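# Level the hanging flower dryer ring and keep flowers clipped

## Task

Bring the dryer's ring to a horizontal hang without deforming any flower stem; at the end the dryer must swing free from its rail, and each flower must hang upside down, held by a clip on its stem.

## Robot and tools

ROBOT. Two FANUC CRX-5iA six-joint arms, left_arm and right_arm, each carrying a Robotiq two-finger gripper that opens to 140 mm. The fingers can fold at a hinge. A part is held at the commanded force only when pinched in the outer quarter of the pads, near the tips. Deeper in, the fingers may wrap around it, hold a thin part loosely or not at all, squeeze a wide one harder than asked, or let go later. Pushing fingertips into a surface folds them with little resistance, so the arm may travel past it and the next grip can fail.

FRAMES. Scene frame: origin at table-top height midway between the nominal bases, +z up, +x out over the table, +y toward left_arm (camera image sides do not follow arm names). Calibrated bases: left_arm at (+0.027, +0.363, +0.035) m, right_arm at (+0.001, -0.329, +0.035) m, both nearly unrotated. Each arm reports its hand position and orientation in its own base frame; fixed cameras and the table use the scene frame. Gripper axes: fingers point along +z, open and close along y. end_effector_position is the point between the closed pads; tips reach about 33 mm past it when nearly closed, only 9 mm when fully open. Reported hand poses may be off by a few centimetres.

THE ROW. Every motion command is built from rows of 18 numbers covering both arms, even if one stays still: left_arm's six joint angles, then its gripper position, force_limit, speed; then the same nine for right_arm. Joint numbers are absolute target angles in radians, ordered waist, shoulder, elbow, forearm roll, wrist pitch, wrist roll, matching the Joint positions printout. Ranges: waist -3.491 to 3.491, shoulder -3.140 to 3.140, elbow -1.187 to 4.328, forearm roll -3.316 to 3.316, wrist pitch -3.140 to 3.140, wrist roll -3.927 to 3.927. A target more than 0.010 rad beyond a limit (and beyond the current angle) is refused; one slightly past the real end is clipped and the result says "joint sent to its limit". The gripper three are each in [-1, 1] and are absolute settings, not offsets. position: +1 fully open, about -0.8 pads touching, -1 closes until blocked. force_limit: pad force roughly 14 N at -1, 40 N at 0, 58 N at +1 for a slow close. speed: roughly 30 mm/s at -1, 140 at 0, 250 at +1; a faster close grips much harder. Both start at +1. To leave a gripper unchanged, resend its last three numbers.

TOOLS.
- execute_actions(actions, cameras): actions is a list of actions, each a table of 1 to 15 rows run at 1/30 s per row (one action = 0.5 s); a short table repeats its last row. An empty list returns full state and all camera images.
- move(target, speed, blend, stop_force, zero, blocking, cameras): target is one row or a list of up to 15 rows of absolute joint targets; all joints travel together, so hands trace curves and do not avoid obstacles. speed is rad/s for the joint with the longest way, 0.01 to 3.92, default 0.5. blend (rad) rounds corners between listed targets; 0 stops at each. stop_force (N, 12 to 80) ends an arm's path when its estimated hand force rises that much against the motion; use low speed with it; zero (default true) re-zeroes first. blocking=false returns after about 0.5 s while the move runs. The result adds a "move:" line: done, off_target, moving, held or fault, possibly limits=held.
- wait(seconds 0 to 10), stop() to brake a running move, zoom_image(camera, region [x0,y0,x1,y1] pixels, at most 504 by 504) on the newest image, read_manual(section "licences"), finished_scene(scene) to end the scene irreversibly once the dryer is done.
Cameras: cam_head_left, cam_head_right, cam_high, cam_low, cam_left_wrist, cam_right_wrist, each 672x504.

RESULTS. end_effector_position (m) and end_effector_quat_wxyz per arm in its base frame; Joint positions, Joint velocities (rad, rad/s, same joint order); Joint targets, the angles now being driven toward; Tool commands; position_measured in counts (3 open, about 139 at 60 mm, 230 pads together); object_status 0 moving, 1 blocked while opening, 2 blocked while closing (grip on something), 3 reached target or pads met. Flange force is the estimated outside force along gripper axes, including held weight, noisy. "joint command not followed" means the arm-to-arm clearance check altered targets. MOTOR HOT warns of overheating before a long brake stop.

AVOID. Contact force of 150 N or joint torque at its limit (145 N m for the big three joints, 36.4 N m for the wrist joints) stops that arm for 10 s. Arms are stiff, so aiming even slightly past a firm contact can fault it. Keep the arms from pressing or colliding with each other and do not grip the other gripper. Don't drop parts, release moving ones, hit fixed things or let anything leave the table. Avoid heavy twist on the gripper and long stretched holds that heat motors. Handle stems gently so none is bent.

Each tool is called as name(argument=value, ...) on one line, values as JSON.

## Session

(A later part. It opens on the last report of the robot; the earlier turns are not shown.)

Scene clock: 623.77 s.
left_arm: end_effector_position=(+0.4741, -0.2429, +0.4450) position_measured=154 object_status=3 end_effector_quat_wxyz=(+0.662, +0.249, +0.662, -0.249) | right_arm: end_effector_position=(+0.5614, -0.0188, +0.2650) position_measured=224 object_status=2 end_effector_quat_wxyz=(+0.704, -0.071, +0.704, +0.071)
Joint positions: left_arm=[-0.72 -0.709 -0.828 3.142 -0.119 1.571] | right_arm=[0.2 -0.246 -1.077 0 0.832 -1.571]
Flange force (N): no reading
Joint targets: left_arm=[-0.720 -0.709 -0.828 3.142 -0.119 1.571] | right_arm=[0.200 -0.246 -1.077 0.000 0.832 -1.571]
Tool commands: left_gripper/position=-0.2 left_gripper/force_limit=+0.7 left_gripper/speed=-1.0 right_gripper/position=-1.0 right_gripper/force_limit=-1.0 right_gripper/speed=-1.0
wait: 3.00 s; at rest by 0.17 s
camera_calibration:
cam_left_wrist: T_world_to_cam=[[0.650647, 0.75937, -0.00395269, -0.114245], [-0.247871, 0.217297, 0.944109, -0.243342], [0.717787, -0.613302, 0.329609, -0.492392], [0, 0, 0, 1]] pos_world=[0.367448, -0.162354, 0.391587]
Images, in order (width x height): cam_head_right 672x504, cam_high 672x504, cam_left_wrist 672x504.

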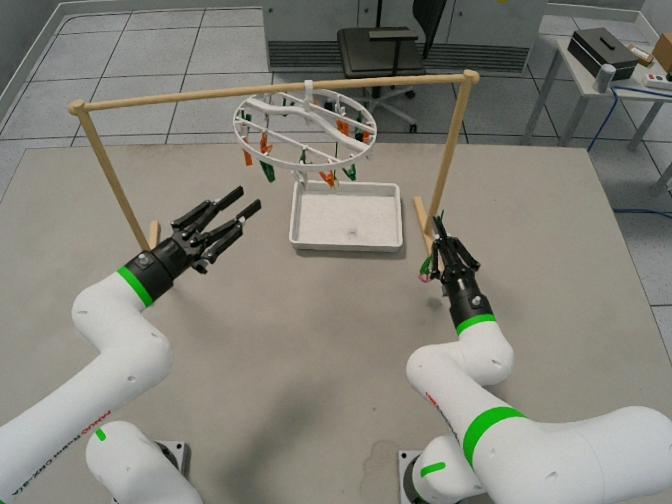

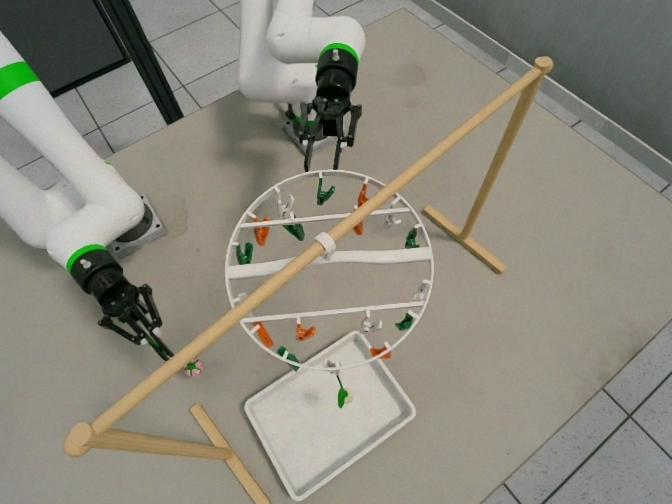

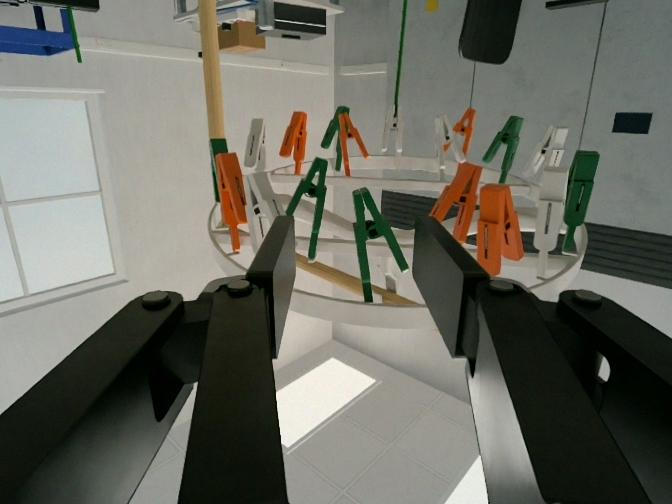

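move(target=[-0.6874,-0.5372,-0.6942,3.1416,-0.157,1.84,-0.25,0.7,-1,0.2,-0.246,-1.0774,0,0.8316,-1.571,-1,-1,-1], speed=0.2, cameras=["cam_left_wrist"])

zoom_image(camera="cam_left_wrist", region=[230, 120, 450, 340])

Scene clock: 641.80 s.
left_arm: end_effector_position=(+0.5241, -0.2621, +0.4700) position_measured=160 object_status=3 end_effector_quat_wxyz=(+0.628, +0.147, +0.692, -0.325) | right_arm: end_effector_position=(+0.5614, -0.0188, +0.2650) position_measured=224 object_status=2 end_effector_quat_wxyz=(+0.704, -0.071, +0.704, +0.071)
Joint positions: left_arm=[-0.687 -0.537 -0.694 3.142 -0.157 1.84] | right_arm=[0.2 -0.246 -1.077 0 0.832 -1.571]
Flange force (N): no reading
Joint targets: left_arm=[-0.687 -0.537 -0.694 3.142 -0.157 1.840] | right_arm=[0.200 -0.246 -1.077 0.000 0.832 -1.571]
move: done
camera_calibration:
cam_left_wrist: T_world_to_cam=[[0.602016, 0.751607, -0.269564, 0.0161165], [-0.0956126, 0.40302, 0.910183, -0.265653], [0.792739, -0.522171, 0.314487, -0.556655], [0, 0, 0, 1]] pos_world=[0.40618, -0.195719, 0.421198]
Images, in order (width x height): cam_left_wrist 672x504.

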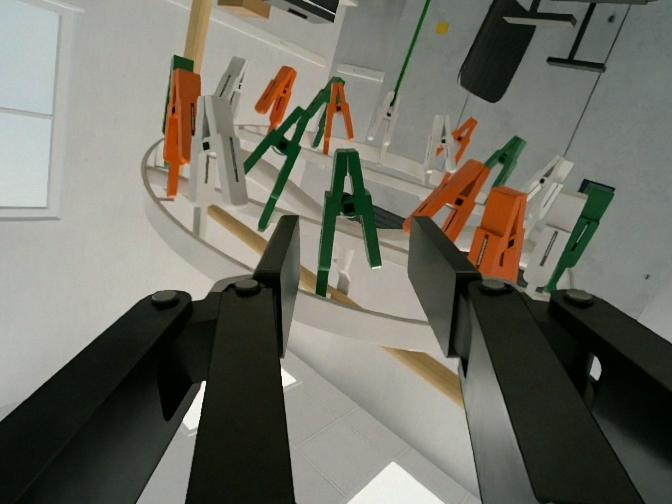

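Scaled by 2.291 from the camera's 672x504 image, which has a finer 960x720 frame.

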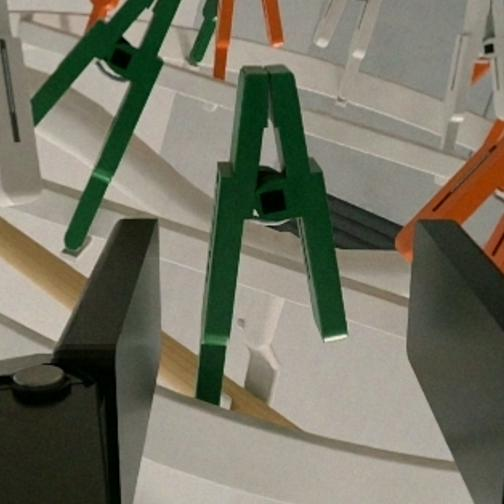

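move(target=[-0.6874,-0.4153,-0.6265,3.1416,-0.2112,1.84,-0.32,0.7,-1,0.2,-0.246,-1.0774,0,0.8316,-1.571,-1,-1,-1], speed=0.12, cameras=["cam_left_wrist"])

zoom_image(camera="cam_left_wrist", region=[230, 120, 450, 340])

Scene clock: 653.13 s.
left_arm: end_effector_position=(+0.5551, -0.2876, +0.4700) position_measured=169 object_status=3 end_effector_quat_wxyz=(+0.628, +0.147, +0.692, -0.325) | right_arm: end_effector_position=(+0.5614, -0.0188, +0.2650) position_measured=224 object_status=2 end_effector_quat_wxyz=(+0.704, -0.071, +0.704, +0.071)
Joint positions: left_arm=[-0.687 -0.415 -0.627 3.142 -0.211 1.84] | right_arm=[0.2 -0.246 -1.077 0 0.832 -1.571]
Flange force (N): no reading
Joint targets: left_arm=[-0.687 -0.415 -0.626 3.142 -0.211 1.840] | right_arm=[0.200 -0.246 -1.077 0.000 0.832 -1.571]
move: done
camera_calibration:
cam_left_wrist: T_world_to_cam=[[0.602016, 0.751607, -0.269564, 0.0165598], [-0.0956126, 0.40302, 0.910183, -0.252402], [0.792739, -0.522171, 0.314487, -0.594624], [0, 0, 0, 1]] pos_world=[0.43728, -0.221219, 0.421198]
Images, in order (width x height): cam_left_wrist 672x504.

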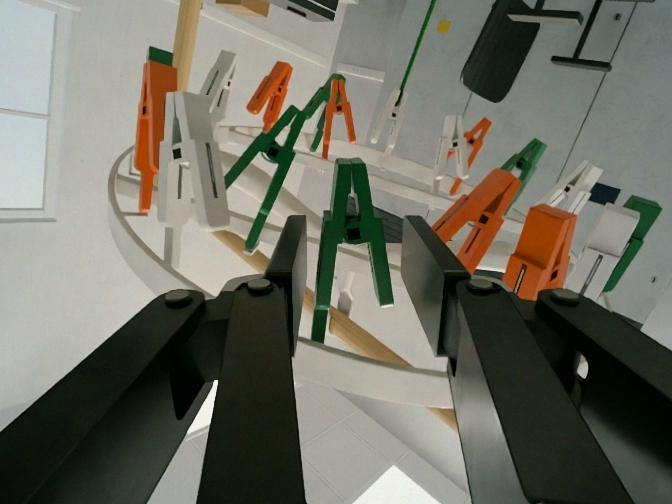

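Scaled by 2.291 from the camera's 672x504 image, which has a finer 960x720 frame.

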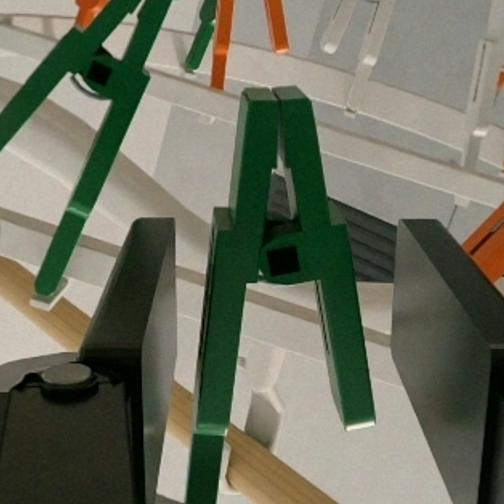

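move(target=[-0.6874,-0.4108,-0.5953,3.1416,-0.1845,1.84,-0.32,0.7,-1,0.2,-0.246,-1.0774,0,0.8316,-1.571,-1,-1,-1], speed=0.1, cameras=["cam_left_wrist"])

zoom_image(camera="cam_left_wrist", region=[230, 120, 450, 340])

Scene clock: 662.33 s.
left_arm: end_effector_position=(+0.5582, -0.2901, +0.4820) position_measured=169 object_status=3 end_effector_quat_wxyz=(+0.628, +0.147, +0.692, -0.325) | right_arm: end_effector_position=(+0.5614, -0.0188, +0.2650) position_measured=224 object_status=2 end_effector_quat_wxyz=(+0.704, -0.071, +0.704, +0.071)
Joint positions: left_arm=[-0.687 -0.411 -0.595 3.142 -0.185 1.84] | right_arm=[0.2 -0.246 -1.077 0 0.832 -1.571]
Flange force (N): no reading
Joint targets: left_arm=[-0.687 -0.411 -0.595 3.142 -0.184 1.840] | right_arm=[0.200 -0.246 -1.077 0.000 0.832 -1.571]
move: done
camera_calibration:
cam_left_wrist: T_world_to_cam=[[0.602016, 0.751607, -0.269564, 0.0198675], [-0.0956126, 0.40302, 0.910183, -0.26203], [0.792739, -0.522171, 0.314487, -0.602082], [0, 0, 0, 1]] pos_world=[0.44028, -0.223719, 0.433198]
Images, in order (width x height): cam_left_wrist 672x504.

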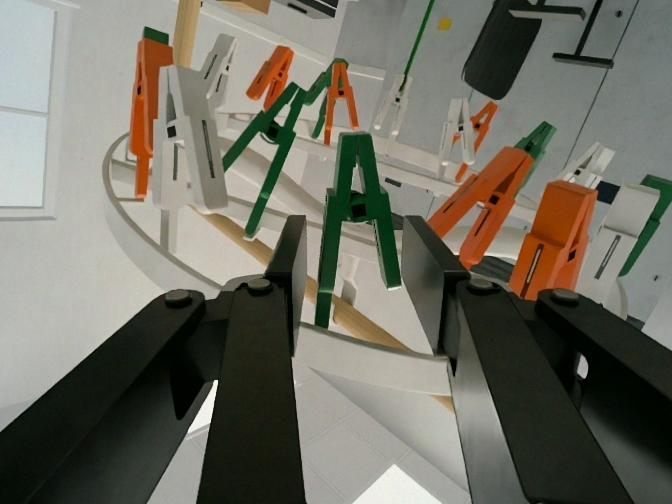

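Scaled by 2.291 from the camera's 672x504 image, which has a finer 960x720 frame.

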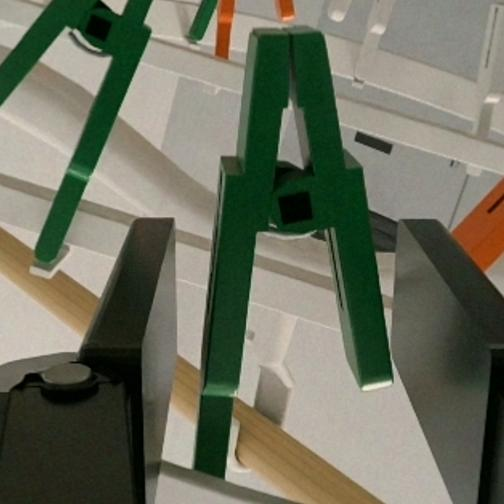

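move(target=[[-0.6834,-0.4108,-0.5953,3.1416,-0.1845,1.84,-0.32,0.7,-1,0.2,-0.246,-1.0774,0,0.8316,-1.571,-1,-1,-1],[-0.6834,-0.4108,-0.5953,3.1416,-0.1845,1.84,-1,0.7,-1,0.2,-0.246,-1.0774,0,0.8316,-1.571,-1,-1,-1]], speed=0.1, cameras=["cam_left_wrist"])

zoom_image(camera="cam_left_wrist", region=[230, 120, 450, 340])

Scene clock: 671.50 s.
left_arm: end_effector_position=(+0.5594, -0.2878, +0.4820) position_measured=230 object_status=0 end_effector_quat_wxyz=(+0.628, +0.145, +0.692, -0.324) | right_arm: end_effector_position=(+0.5614, -0.0188, +0.2650) position_measured=224 object_status=2 end_effector_quat_wxyz=(+0.704, -0.071, +0.704, +0.071)
Joint positions: left_arm=[-0.683 -0.411 -0.595 3.142 -0.184 1.84] | right_arm=[0.2 -0.246 -1.077 0 0.832 -1.571]
Flange force (N): no reading
Joint targets: left_arm=[-0.683 -0.411 -0.595 3.142 -0.184 1.840] | right_arm=[0.200 -0.246 -1.077 0.000 0.832 -1.571]
move: done
camera_calibration:
cam_left_wrist: T_world_to_cam=[[0.598929, 0.754084, -0.26952, 0.0198658], [-0.0972713, 0.402577, 0.910203, -0.262045], [0.794872, -0.518931, 0.314466, -0.602068], [0, 0, 0, 1]] pos_world=[0.44118, -0.221919, 0.433198]
Images, in order (width x height): cam_left_wrist 672x504.

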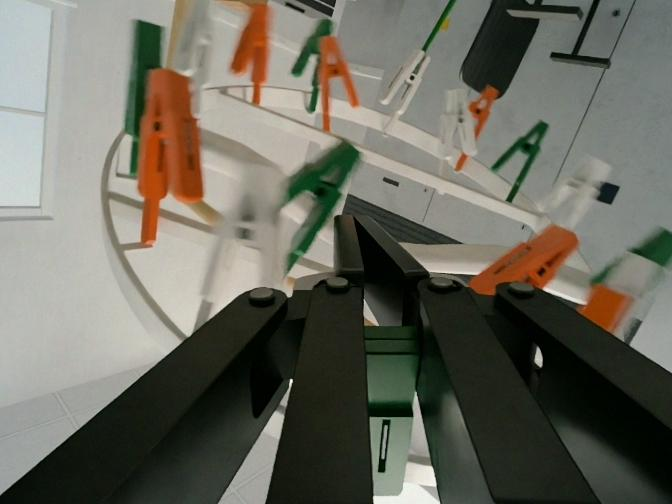

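Scaled by 2.291 from the camera's 672x504 image, which has a finer 960x720 frame.

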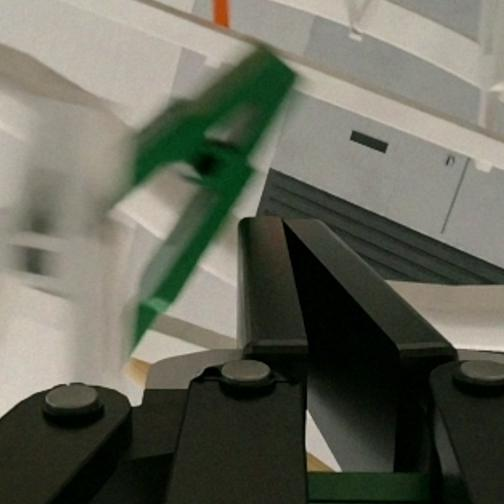

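move(target=[-0.6834, -0.4108, -0.5953, 3.1416, -0.1845, 1.84, -0.2, 0.7, -1, 0.2, -0.246, -1.0774, 0, 0.8316, -1.571, -1, -1, -1], cameras=["cam_left_wrist", "cam_head_right"])

wait(seconds=3, cameras=["cam_left_wrist"])

Scene clock: 676.83 s.
left_arm: end_effector_position=(+0.5594, -0.2878, +0.4820) position_measured=154 object_status=0 end_effector_quat_wxyz=(+0.628, +0.145, +0.692, -0.324) | right_arm: end_effector_position=(+0.5614, -0.0188, +0.2650) position_measured=224 object_status=2 end_effector_quat_wxyz=(+0.704, -0.071, +0.704, +0.071)
Joint positions: left_arm=[-0.683 -0.411 -0.595 3.142 -0.185 1.84] | right_arm=[0.2 -0.246 -1.077 0 0.832 -1.571]
Flange force (N): no reading
Joint targets: left_arm=[-0.683 -0.411 -0.595 3.142 -0.184 1.840] | right_arm=[0.200 -0.246 -1.077 0.000 0.832 -1.571]
move: done
camera_calibration:
cam_left_wrist: T_world_to_cam=[[0.599043, 0.753989, -0.269533, 0.0198003], [-0.0972106, 0.402606, 0.910197, -0.262062], [0.794794, -0.519045, 0.314474, -0.602063], [0, 0, 0, 1]] pos_world=[0.44118, -0.221919, 0.433198]
Images, in order (width x height): cam_head_right 672x504, cam_left_wrist 672x504.

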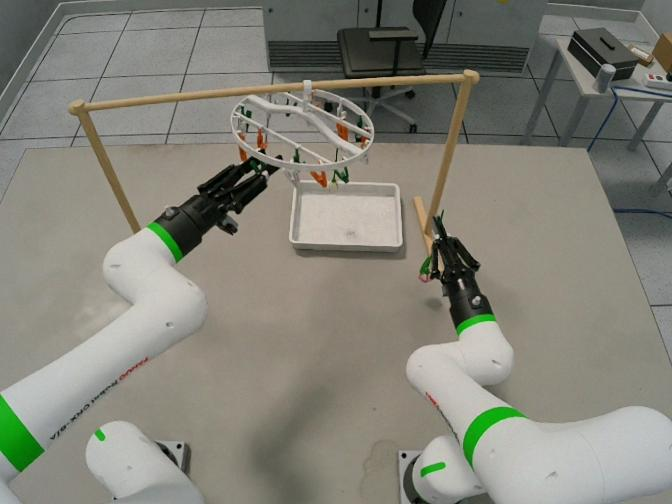

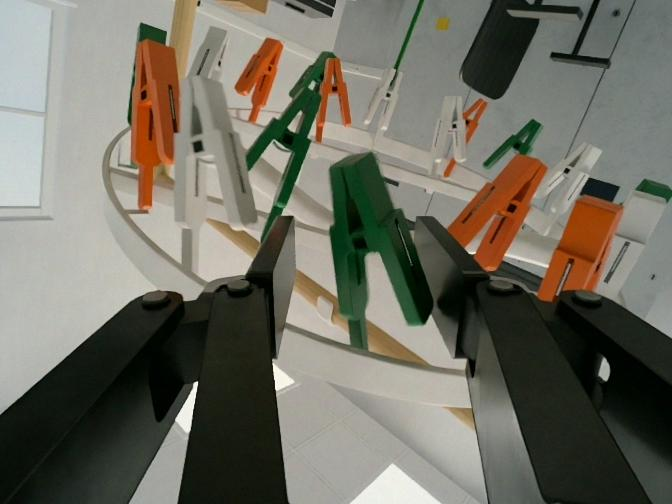

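Scene clock: 679.83 s.
left_arm: end_effector_position=(+0.5594, -0.2878, +0.4820) position_measured=154 object_status=3 end_effector_quat_wxyz=(+0.628, +0.145, +0.692, -0.324) | right_arm: end_effector_position=(+0.5614, -0.0188, +0.2650) position_measured=224 object_status=2 end_effector_quat_wxyz=(+0.704, -0.071, +0.704, +0.071)
Joint positions: left_arm=[-0.683 -0.411 -0.595 3.142 -0.185 1.84] | right_arm=[0.2 -0.246 -1.077 0 0.832 -1.571]
Flange force (N): no reading
Joint targets: left_arm=[-0.683 -0.411 -0.595 3.142 -0.184 1.840] | right_arm=[0.200 -0.246 -1.077 0.000 0.832 -1.571]
Tool commands: left_gripper/position=-0.2 left_gripper/force_limit=+0.7 left_gripper/speed=-1.0 right_gripper/position=-1.0 right_gripper/force_limit=-1.0 right_gripper/speed=-1.0
wait: 3.00 s; at rest by 0.17 s
camera_calibration:
cam_left_wrist: T_world_to_cam=[[0.599043, 0.753989, -0.269533, 0.0198003], [-0.0972106, 0.402606, 0.910197, -0.262062], [0.794794, -0.519045, 0.314474, -0.602063], [0, 0, 0, 1]] pos_world=[0.44118, -0.221919, 0.433198]
Images, in order (width x height): cam_left_wrist 672x504.

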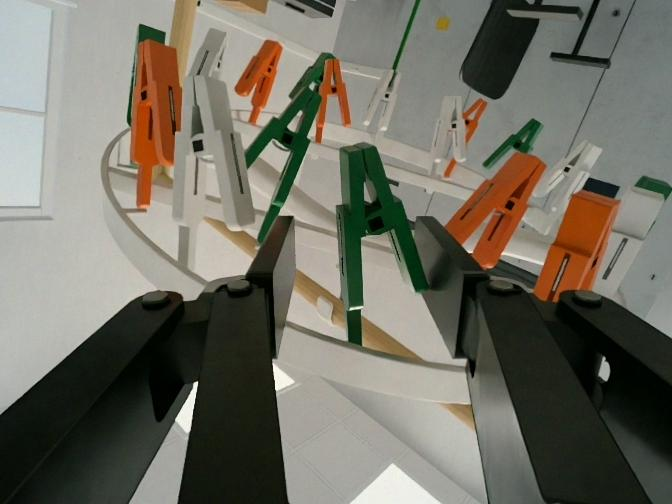

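move(target=[-0.6834,-0.5372,-0.6942,3.1416,-0.157,1.84,-0.2,0.7,-1,0.2,-0.246,-1.0774,0,0.8316,-1.571,-1,-1,-1], speed=0.2)

wait(seconds=3, cameras=["cam_left_wrist","cam_head_right"])

zoom_image(camera="cam_left_wrist", region=[270, 120, 430, 320])

Scene clock: 686.70 s.
left_arm: end_effector_position=(+0.5252, -0.2600, +0.4700) position_measured=154 object_status=3 end_effector_quat_wxyz=(+0.628, +0.145, +0.692, -0.324) | right_arm: end_effector_position=(+0.5614, -0.0188, +0.2650) position_measured=224 object_status=2 end_effector_quat_wxyz=(+0.704, -0.071, +0.704, +0.071)
Joint positions: left_arm=[-0.683 -0.537 -0.694 3.142 -0.157 1.84] | right_arm=[0.2 -0.246 -1.077 0 0.832 -1.571]
Flange force (N): no reading
Joint targets: left_arm=[-0.683 -0.537 -0.694 3.142 -0.157 1.840] | right_arm=[0.200 -0.246 -1.077 0.000 0.832 -1.571]
move: done

Scene clock: 689.70 s.
left_arm: end_effector_position=(+0.5252, -0.2600, +0.4700) position_measured=154 object_status=3 end_effector_quat_wxyz=(+0.628, +0.145, +0.692, -0.324) | right_arm: end_effector_position=(+0.5614, -0.0188, +0.2650) position_measured=224 object_status=2 end_effector_quat_wxyz=(+0.704, -0.071, +0.704, +0.071)
Joint positions: left_arm=[-0.683 -0.537 -0.694 3.142 -0.157 1.84] | right_arm=[0.2 -0.246 -1.077 0 0.832 -1.571]
Flange force (N): no reading
Joint targets: left_arm=[-0.683 -0.537 -0.694 3.142 -0.157 1.840] | right_arm=[0.200 -0.246 -1.077 0.000 0.832 -1.571]
Tool commands: left_gripper/position=-0.2 left_gripper/force_limit=+0.7 left_gripper/speed=-1.0 right_gripper/position=-1.0 right_gripper/force_limit=-1.0 right_gripper/speed=-1.0
wait: 3.00 s; at rest by 0.17 s
camera_calibration:
cam_left_wrist: T_world_to_cam=[[0.599043, 0.753989, -0.269533, 0.0160922], [-0.0972106, 0.402606, 0.910197, -0.265657], [0.794794, -0.519045, 0.314474, -0.556677], [0, 0, 0, 1]] pos_world=[0.40698, -0.194119, 0.421198]
Images, in order (width x height): cam_head_right 672x504, cam_left_wrist 672x504.

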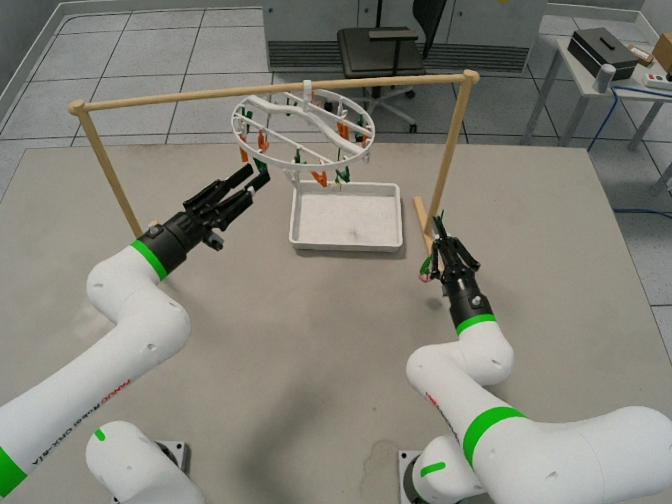

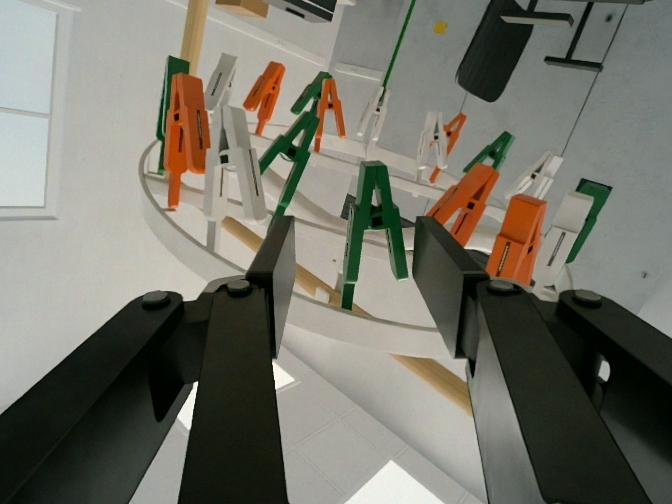

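Scaled by 2.520 from the camera's 672x504 image, which has a finer 960x720 frame.

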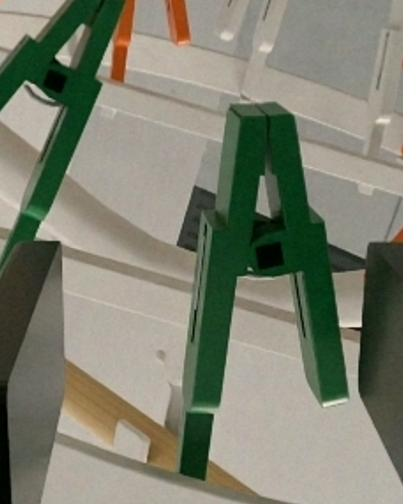

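move(target=[[-0.6834,-0.7143,-0.7954,3.1416,-0.0811,1.571,0.0,0.7,-1,0.2,-0.246,-1.0774,0,0.8316,-1.571,-1,-1,-1],[-0.67,-0.4234,-0.6554,3.1416,-0.232,1.571,0.0,0.7,-1,0.2,-0.246,-1.0774,0,0.8316,-1.571,-1,-1,-1],[-0.78,-0.4234,-0.6554,3.1416,-0.232,1.571,0.0,0.7,-1,0.2,-0.246,-1.0774,0,0.8316,-1.571,-1,-1,-1],[-0.78,-0.7143,-0.7954,3.1416,-0.0811,1.571,0.0,0.7,-1,0.2,-0.246,-1.0774,0,0.8316,-1.571,-1,-1,-1],[-0.7,-0.7143,-0.7954,3.1416,-0.0811,1.571,-0.3,0.7,-1,0.2,-0.246,-1.0774,0,0.8316,-1.571,-1,-1,-1]], speed=[0.3,0.2,0.08,0.2,0.3])

wait(seconds=4, cameras=["cam_left_wrist"])

zoom_image(camera="cam_left_wrist", region=[290, 160, 440, 330])

Scene clock: 717.07 s.
left_arm: end_effector_position=(+0.4788, -0.2333, +0.4599) position_measured=167 object_status=0 end_effector_quat_wxyz=(+0.664, +0.242, +0.664, -0.243) | right_arm: end_effector_position=(+0.5614, -0.0188, +0.2650) position_measured=224 object_status=2 end_effector_quat_wxyz=(+0.704, -0.071, +0.704, +0.071)
Joint positions: left_arm=[-0.7 -0.714 -0.795 3.142 -0.081 1.571] | right_arm=[0.2 -0.246 -1.077 0 0.832 -1.571]
Flange force (N): no reading
Joint targets: left_arm=[-0.700 -0.714 -0.795 3.142 -0.081 1.571] | right_arm=[0.200 -0.246 -1.077 0.000 0.832 -1.571]
move: done

Scene clock: 721.07 s.
left_arm: end_effector_position=(+0.4788, -0.2333, +0.4599) position_measured=167 object_status=3 end_effector_quat_wxyz=(+0.664, +0.242, +0.664, -0.243) | right_arm: end_effector_position=(+0.5614, -0.0188, +0.2650) position_measured=224 object_status=2 end_effector_quat_wxyz=(+0.704, -0.071, +0.704, +0.071)
Joint positions: left_arm=[-0.7 -0.714 -0.795 3.142 -0.081 1.571] | right_arm=[0.2 -0.246 -1.077 0 0.832 -1.571]
Flange force (N): no reading
Joint targets: left_arm=[-0.700 -0.714 -0.795 3.142 -0.081 1.571] | right_arm=[0.200 -0.246 -1.077 0.000 0.832 -1.571]
Tool commands: left_gripper/position=-0.3 left_gripper/force_limit=+0.7 left_gripper/speed=-1.0 right_gripper/position=-1.0 right_gripper/force_limit=-1.0 right_gripper/speed=-1.0
wait: 4.00 s; at rest by 0.17 s
camera_calibration:
cam_left_wrist: T_world_to_cam=[[0.6353, 0.772255, -0.00397509, -0.11419], [-0.25216, 0.212301, 0.94411, -0.257503], [0.729938, -0.598791, 0.329607, -0.49735], [0, 0, 0, 1]] pos_world=[0.370647, -0.154957, 0.406587]
Images, in order (width x height): cam_left_wrist 672x504.

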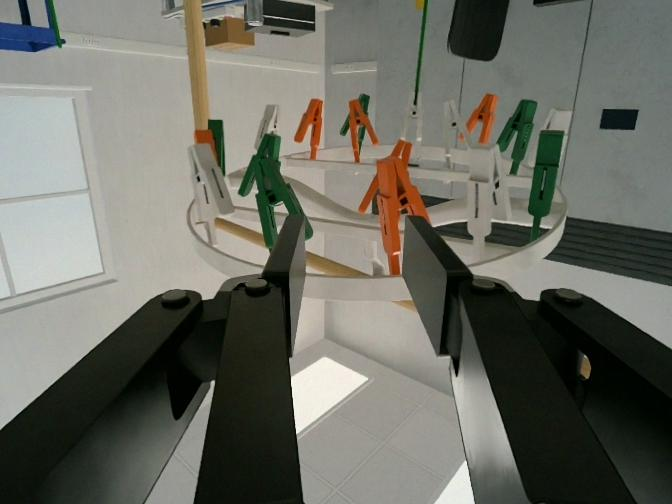

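Scaled by 2.965 from the camera's 672x504 image, which has a finer 960x720 frame.

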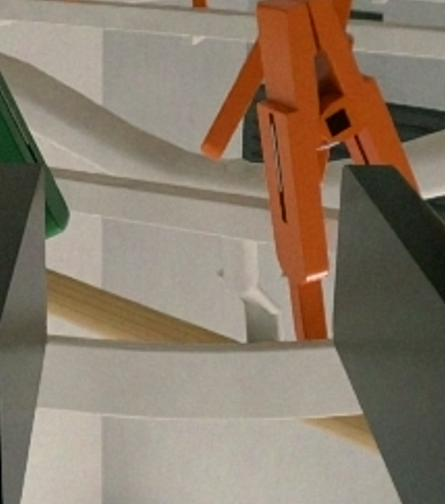

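move(target=[[-0.66,-0.7143,-0.7954,3.1416,-0.0811,1.571,0.0,0.7,-1,0.2,-0.246,-1.0774,0,0.8316,-1.571,-1,-1,-1],[-0.66,-0.4234,-0.6554,3.1416,-0.232,1.571,0.0,0.7,-1,0.2,-0.246,-1.0774,0,0.8316,-1.571,-1,-1,-1],[-0.56,-0.4234,-0.6554,3.1416,-0.232,1.571,0.0,0.7,-1,0.2,-0.246,-1.0774,0,0.8316,-1.571,-1,-1,-1],[-0.57,-0.7143,-0.7954,3.1416,-0.0811,1.571,0.0,0.7,-1,0.2,-0.246,-1.0774,0,0.8316,-1.571,-1,-1,-1],[-0.7,-0.7143,-0.7954,3.1416,-0.0811,1.571,-0.3,0.7,-1,0.2,-0.246,-1.0774,0,0.8316,-1.571,-1,-1,-1]], speed=[0.3,0.2,0.08,0.2,0.3])

wait(seconds=4, cameras=["cam_left_wrist"])

zoom_image(camera="cam_left_wrist", region=[270, 160, 420, 330])

Scene clock: 740.07 s.
left_arm: end_effector_position=(+0.4788, -0.2333, +0.4599) position_measured=167 object_status=0 end_effector_quat_wxyz=(+0.664, +0.242, +0.664, -0.243) | right_arm: end_effector_position=(+0.5614, -0.0188, +0.2650) position_measured=224 object_status=2 end_effector_quat_wxyz=(+0.704, -0.071, +0.704, +0.071)
Joint positions: left_arm=[-0.7 -0.714 -0.795 3.142 -0.081 1.571] | right_arm=[0.2 -0.246 -1.077 0 0.832 -1.571]
Flange force (N): no reading
Joint targets: left_arm=[-0.700 -0.714 -0.795 3.142 -0.081 1.571] | right_arm=[0.200 -0.246 -1.077 0.000 0.832 -1.571]
move: done

Scene clock: 744.07 s.
left_arm: end_effector_position=(+0.4788, -0.2333, +0.4599) position_measured=167 object_status=3 end_effector_quat_wxyz=(+0.664, +0.242, +0.664, -0.243) | right_arm: end_effector_position=(+0.5614, -0.0188, +0.2650) position_measured=224 object_status=2 end_effector_quat_wxyz=(+0.704, -0.071, +0.704, +0.071)
Joint positions: left_arm=[-0.7 -0.714 -0.795 3.142 -0.081 1.571] | right_arm=[0.2 -0.246 -1.077 0 0.832 -1.571]
Flange force (N): no reading
Joint targets: left_arm=[-0.700 -0.714 -0.795 3.142 -0.081 1.571] | right_arm=[0.200 -0.246 -1.077 0.000 0.832 -1.571]
Tool commands: left_gripper/position=-0.3 left_gripper/force_limit=+0.7 left_gripper/speed=-1.0 right_gripper/position=-1.0 right_gripper/force_limit=-1.0 right_gripper/speed=-1.0
wait: 4.00 s; at rest by 0.17 s
camera_calibration:
cam_left_wrist: T_world_to_cam=[[0.6353, 0.772255, -0.00397509, -0.11419], [-0.25216, 0.212301, 0.94411, -0.257503], [0.729938, -0.598791, 0.329607, -0.49735], [0, 0, 0, 1]] pos_world=[0.370647, -0.154957, 0.406587]
Images, in order (width x height): cam_left_wrist 672x504.

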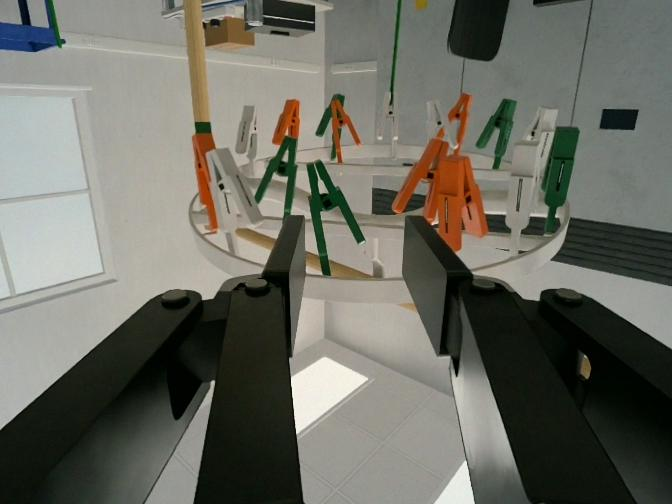

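Scaled by 2.965 from the camera's 672x504 image, which has a finer 960x720 frame.

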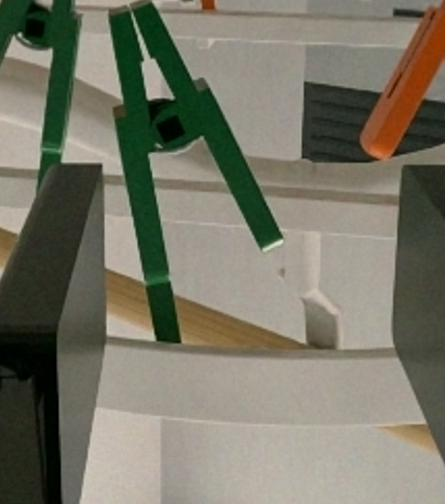

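move(target=[-0.715,-0.5417,-0.673,3.1416,-0.1313,1.86,-0.3,0.7,-1,0.2,-0.246,-1.0774,0,0.8316,-1.571,-1,-1,-1], speed=0.2, cameras=["cam_left_wrist"])

zoom_image(camera="cam_left_wrist", region=[270, 120, 430, 320])

Scene clock: 751.57 s.
left_arm: end_effector_position=(+0.5167, -0.2765, +0.4800) position_measured=167 object_status=3 end_effector_quat_wxyz=(+0.620, +0.149, +0.691, -0.340) | right_arm: end_effector_position=(+0.5614, -0.0188, +0.2650) position_measured=224 object_status=2 end_effector_quat_wxyz=(+0.704, -0.071, +0.704, +0.071)
Joint positions: left_arm=[-0.715 -0.542 -0.673 3.142 -0.131 1.86] | right_arm=[0.2 -0.246 -1.077 0 0.832 -1.571]
Flange force (N): no reading
Joint targets: left_arm=[-0.715 -0.542 -0.673 3.142 -0.131 1.860] | right_arm=[0.200 -0.246 -1.077 0.000 0.832 -1.571]
move: done
camera_calibration:
cam_left_wrist: T_world_to_cam=[[0.61888, 0.730497, -0.288725, 0.0286979], [-0.0725614, 0.419172, 0.905003, -0.274632], [0.782127, -0.539138, 0.312423, -0.559721], [0, 0, 0, 1]] pos_world=[0.400085, -0.207612, 0.431698]
Images, in order (width x height): cam_left_wrist 672x504.

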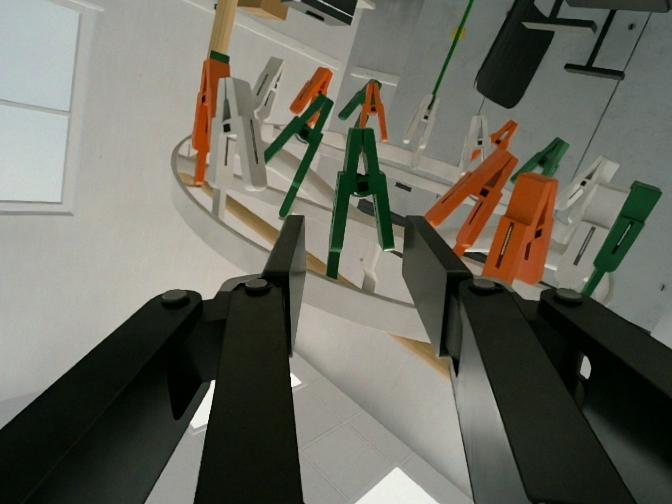

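Scaled by 2.520 from the camera's 672x504 image, which has a finer 960x720 frame.

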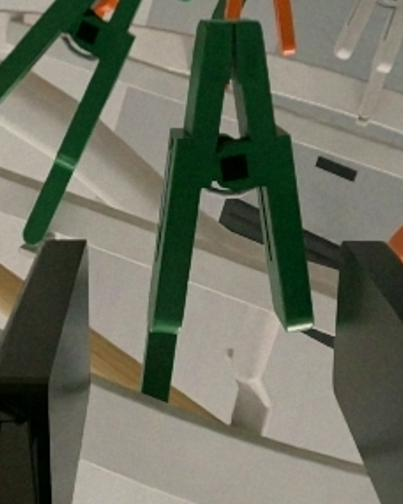

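move(target=[-0.706,-0.4404,-0.6108,3.1416,-0.1704,1.86,-0.3,0.7,-1,0.2,-0.246,-1.0774,0,0.8316,-1.571,-1,-1,-1], speed=0.12, cameras=["cam_left_wrist"])

zoom_image(camera="cam_left_wrist", region=[260, 110, 440, 330])

Scene clock: 757.77 s.
left_arm: end_effector_position=(+0.5451, -0.2939, +0.4830) position_measured=167 object_status=3 end_effector_quat_wxyz=(+0.621, +0.146, +0.692, -0.338) | right_arm: end_effector_position=(+0.5614, -0.0188, +0.2650) position_measured=224 object_status=2 end_effector_quat_wxyz=(+0.704, -0.071, +0.704, +0.071)
Joint positions: left_arm=[-0.706 -0.44 -0.611 3.142 -0.17 1.86] | right_arm=[0.2 -0.246 -1.077 0 0.832 -1.571]
Flange force (N): no reading
Joint targets: left_arm=[-0.706 -0.440 -0.611 3.142 -0.170 1.860] | right_arm=[0.200 -0.246 -1.077 0.000 0.832 -1.571]
move: done
camera_calibration:
cam_left_wrist: T_world_to_cam=[[0.61228, 0.736013, -0.288787, 0.030005], [-0.0763086, 0.418562, 0.904976, -0.266015], [0.78695, -0.532062, 0.312442, -0.592737], [0, 0, 0, 1]] pos_world=[0.427784, -0.226113, 0.434598]
Images, in order (width x height): cam_left_wrist 672x504.

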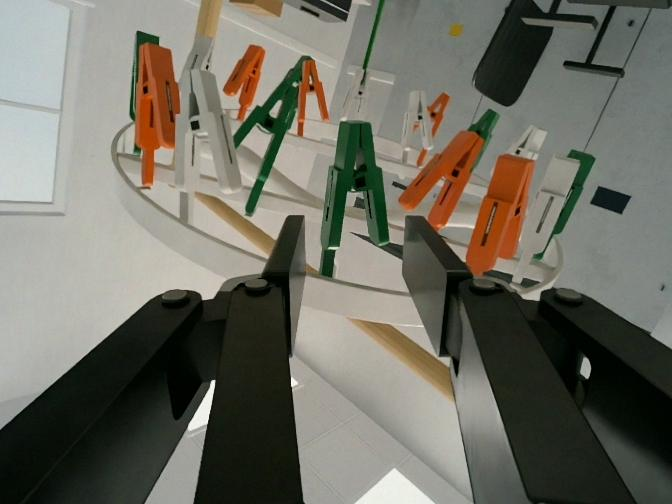

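Scaled by 2.291 from the camera's 672x504 image, which has a finer 960x720 frame.

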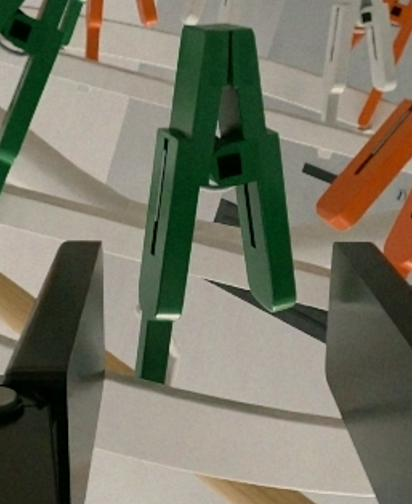

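wait(seconds=2, cameras=["cam_left_wrist","cam_head_right"])

zoom_image(camera="cam_left_wrist", region=[260, 110, 440, 330])

zoom_image(camera="cam_head_right", region=[220, 70, 390, 220])

Scene clock: 764.43 s.
left_arm: end_effector_position=(+0.5451, -0.2939, +0.4830) position_measured=167 object_status=3 end_effector_quat_wxyz=(+0.621, +0.146, +0.692, -0.338) | right_arm: end_effector_position=(+0.5614, -0.0188, +0.2650) position_measured=224 object_status=2 end_effector_quat_wxyz=(+0.704, -0.071, +0.704, +0.071)
Joint positions: left_arm=[-0.706 -0.44 -0.611 3.142 -0.17 1.86] | right_arm=[0.2 -0.246 -1.077 0 0.832 -1.571]
Flange force (N): no reading
Joint targets: left_arm=[-0.706 -0.440 -0.611 3.142 -0.170 1.860] | right_arm=[0.200 -0.246 -1.077 0.000 0.832 -1.571]
Tool commands: left_gripper/position=-0.3 left_gripper/force_limit=+0.7 left_gripper/speed=-1.0 right_gripper/position=-1.0 right_gripper/force_limit=-1.0 right_gripper/speed=-1.0
wait: 2.00 s; at rest from the start
camera_calibration:
cam_left_wrist: T_world_to_cam=[[0.61228, 0.736013, -0.288787, 0.030005], [-0.0763086, 0.418562, 0.904976, -0.266015], [0.78695, -0.532062, 0.312442, -0.592737], [0, 0, 0, 1]] pos_world=[0.427784, -0.226113, 0.434598]
Images, in order (width x height): cam_head_right 672x504, cam_left_wrist 672x504.

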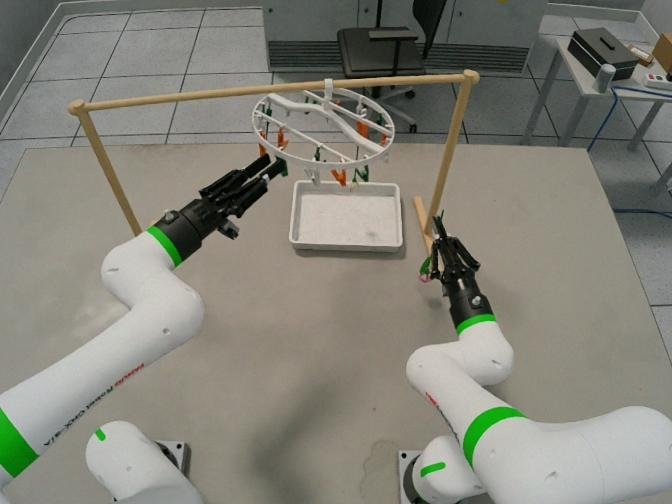

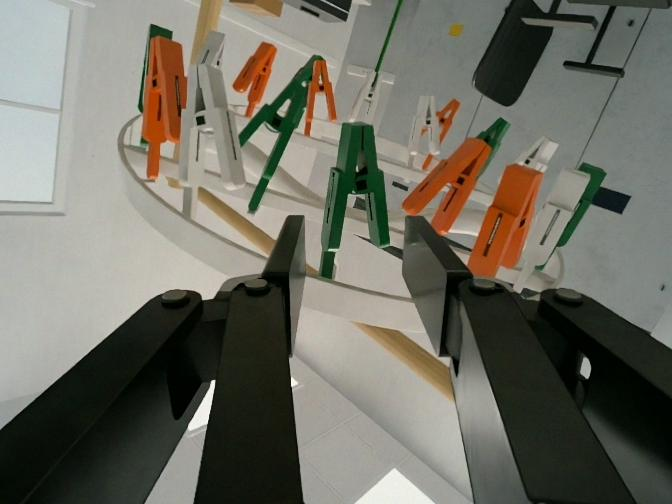

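Scaled by 2.291 from the camera's 672x504 image, which has a finer 960x720 frame.

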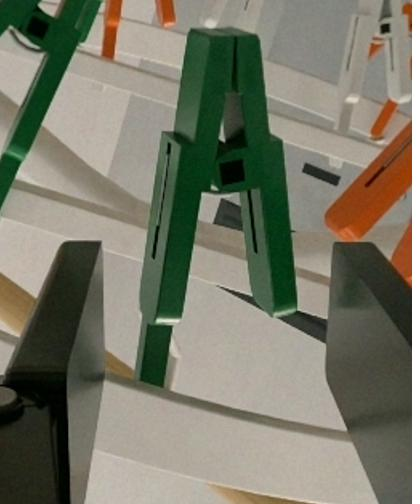

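Scaled by 2.965 from the camera's 672x504 image, which has a finer 960x720 frame.

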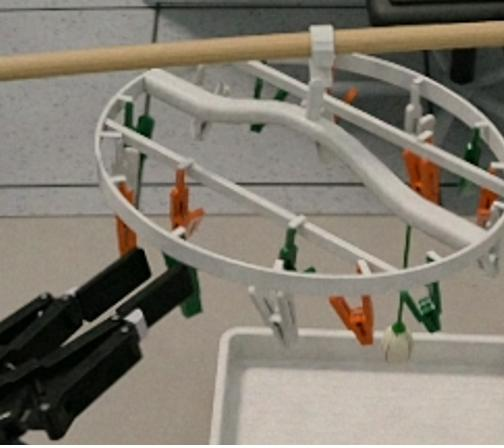

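move(target=[[-0.706,-0.4404,-0.6108,3.1416,-0.1704,1.571,-0.2,0.7,-1,0.2,-0.246,-1.0774,0,0.8316,-1.571,-1,-1,-1],[-0.8,-0.4404,-0.6108,3.1416,-0.1704,1.571,-0.2,0.7,-1,0.2,-0.246,-1.0774,0,0.8316,-1.571,-1,-1,-1],[-0.77,-0.4404,-0.6108,3.1416,-0.1704,1.571,-0.2,0.7,-1,0.2,-0.246,-1.0774,0,0.8316,-1.571,-1,-1,-1]], speed=[0.2,0.06,0.06])

wait(seconds=2, cameras=["cam_left_wrist","cam_head_right"])

zoom_image(camera="cam_left_wrist", region=[260, 110, 480, 330])

Scene clock: 779.80 s.
left_arm: end_effector_position=(+0.5252, -0.3282, +0.4830) position_measured=154 object_status=3 end_effector_quat_wxyz=(+0.655, +0.265, +0.655, -0.266) | right_arm: end_effector_position=(+0.5614, -0.0188, +0.2650) position_measured=224 object_status=2 end_effector_quat_wxyz=(+0.704, -0.071, +0.704, +0.071)
Joint positions: left_arm=[-0.77 -0.44 -0.611 3.142 -0.17 1.571] | right_arm=[0.2 -0.246 -1.077 0 0.832 -1.571]
Flange force (N): no reading
Joint targets: left_arm=[-0.770 -0.440 -0.611 3.142 -0.170 1.571] | right_arm=[0.200 -0.246 -1.077 0.000 0.832 -1.571]
move: done

Scene clock: 781.80 s.
left_arm: end_effector_position=(+0.5252, -0.3282, +0.4830) position_measured=154 object_status=3 end_effector_quat_wxyz=(+0.655, +0.265, +0.655, -0.266) | right_arm: end_effector_position=(+0.5614, -0.0188, +0.2650) position_measured=224 object_status=2 end_effector_quat_wxyz=(+0.704, -0.071, +0.704, +0.071)
Joint positions: left_arm=[-0.77 -0.44 -0.611 3.142 -0.17 1.571] | right_arm=[0.2 -0.246 -1.077 0 0.832 -1.571]
Flange force (N): no reading
Joint targets: left_arm=[-0.770 -0.440 -0.611 3.142 -0.170 1.571] | right_arm=[0.200 -0.246 -1.077 0.000 0.832 -1.571]
Tool commands: left_gripper/position=-0.2 left_gripper/force_limit=+0.7 left_gripper/speed=-1.0 right_gripper/position=-1.0 right_gripper/force_limit=-1.0 right_gripper/speed=-1.0
wait: 2.00 s; at rest by 0.17 s
camera_calibration:
cam_left_wrist: T_world_to_cam=[[0.687772, 0.725916, -0.0039866, -0.113047], [-0.236672, 0.229421, 0.944115, -0.249998], [0.686262, -0.648392, 0.329593, -0.58894], [0, 0, 0, 1]] pos_world=[0.422751, -0.242446, 0.429687]
Images, in order (width x height): cam_head_right 672x504, cam_left_wrist 672x504.

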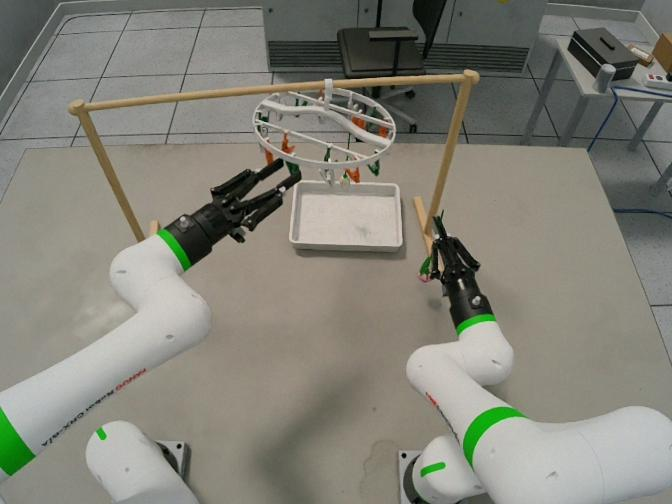

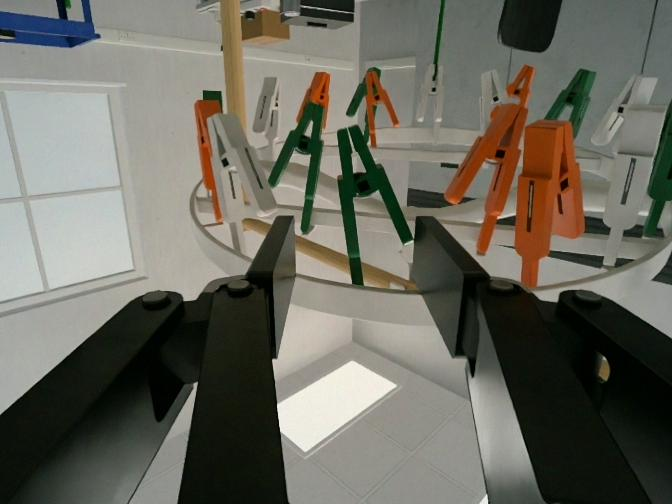

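Scaled by 2.291 from the camera's 672x504 image, which has a finer 960x720 frame.

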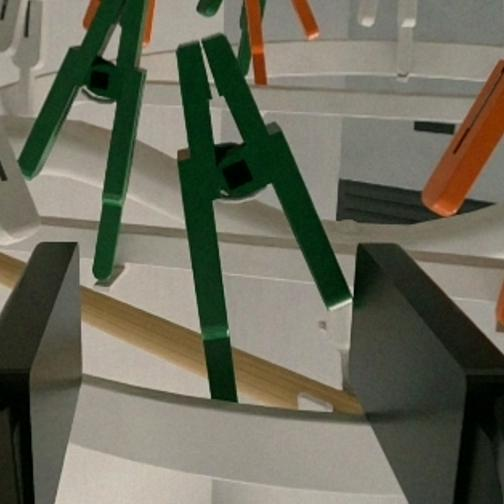

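move(target=[[-0.756,-0.4404,-0.6108,3.1416,-0.1704,1.571,-0.2,0.7,-1,0.2,-0.246,-1.0774,0,0.8316,-1.571,-1,-1,-1],[-0.756,-0.4404,-0.6108,3.1416,-0.1704,1.86,-0.2,0.7,-1,0.2,-0.246,-1.0774,0,0.8316,-1.571,-1,-1,-1],[-0.756,-0.4404,-0.6108,3.1416,-0.1704,1.86,-0.38,0.7,-1,0.2,-0.246,-1.0774,0,0.8316,-1.571,-1,-1,-1]], speed=0.15, cameras=["cam_left_wrist"])

zoom_image(camera="cam_left_wrist", region=[260, 110, 480, 330])

Scene clock: 796.20 s.
left_arm: end_effector_position=(+0.5297, -0.3208, +0.4830) position_measured=177 object_status=0 end_effector_quat_wxyz=(+0.613, +0.164, +0.688, -0.353) | right_arm: end_effector_position=(+0.5614, -0.0188, +0.2650) position_measured=224 object_status=2 end_effector_quat_wxyz=(+0.704, -0.071, +0.704, +0.071)
Joint positions: left_arm=[-0.756 -0.44 -0.611 3.142 -0.17 1.86] | right_arm=[0.2 -0.246 -1.077 0 0.832 -1.571]
Flange force (N): no reading
Joint targets: left_arm=[-0.756 -0.440 -0.611 3.142 -0.170 1.860] | right_arm=[0.200 -0.246 -1.077 0.000 0.832 -1.571]
move: done
camera_calibration:
cam_left_wrist: T_world_to_cam=[[0.648334, 0.704489, -0.288718, 0.0299316], [-0.0553047, 0.421791, 0.905005, -0.266037], [0.759344, -0.570778, 0.312423, -0.592758], [0, 0, 0, 1]] pos_world=[0.415988, -0.247208, 0.434598]
Images, in order (width x height): cam_left_wrist 672x504.

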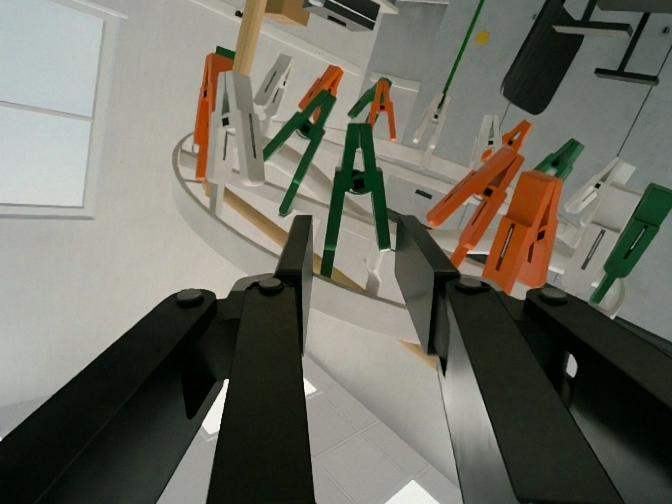

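Scaled by 2.291 from the camera's 672x504 image, which has a finer 960x720 frame.

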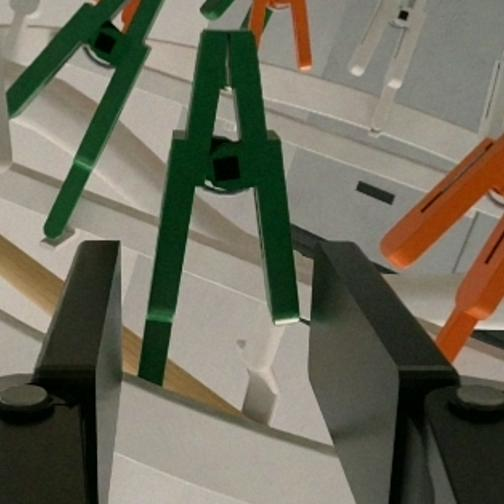

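move(target=[-0.756,-0.3555,-0.553,3.1416,-0.1975,1.86,-0.38,0.7,-1,0.2,-0.246,-1.0774,0,0.8316,-1.571,-1,-1,-1], speed=0.06, cameras=["cam_left_wrist"])

zoom_image(camera="cam_left_wrist", region=[260, 110, 480, 330])

Scene clock: 801.33 s.
left_arm: end_effector_position=(+0.5515, -0.3413, +0.4850) position_measured=177 object_status=3 end_effector_quat_wxyz=(+0.613, +0.164, +0.688, -0.353) | right_arm: end_effector_position=(+0.5614, -0.0188, +0.2650) position_measured=224 object_status=2 end_effector_quat_wxyz=(+0.704, -0.071, +0.704, +0.071)
Joint positions: left_arm=[-0.756 -0.356 -0.553 3.142 -0.197 1.86] | right_arm=[0.2 -0.246 -1.077 0 0.832 -1.571]
Flange force (N): no reading
Joint targets: left_arm=[-0.756 -0.355 -0.553 3.142 -0.198 1.860] | right_arm=[0.200 -0.246 -1.077 0.000 0.832 -1.571]
move: done
camera_calibration:
cam_left_wrist: T_world_to_cam=[[0.648334, 0.704489, -0.288718, 0.0309167], [-0.0553047, 0.421791, 0.905005, -0.258043], [0.759344, -0.570778, 0.312423, -0.621726], [0, 0, 0, 1]] pos_world=[0.437788, -0.267808, 0.436698]
Images, in order (width x height): cam_left_wrist 672x504.

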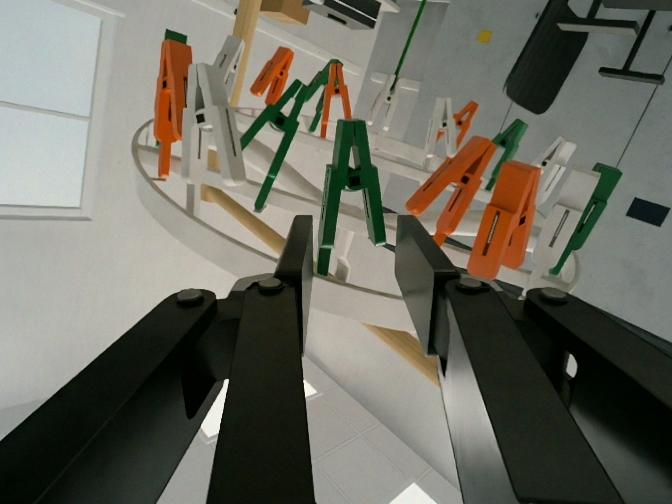

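Scaled by 2.291 from the camera's 672x504 image, which has a finer 960x720 frame.

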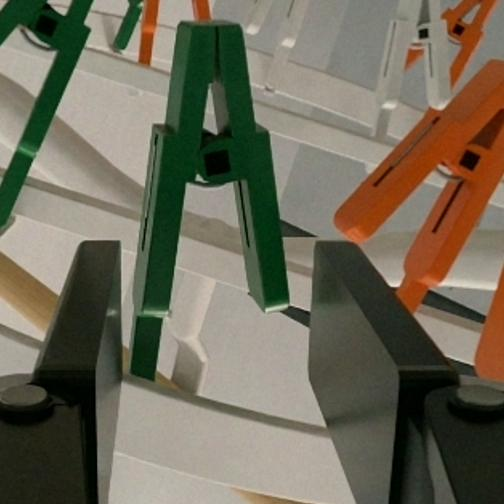

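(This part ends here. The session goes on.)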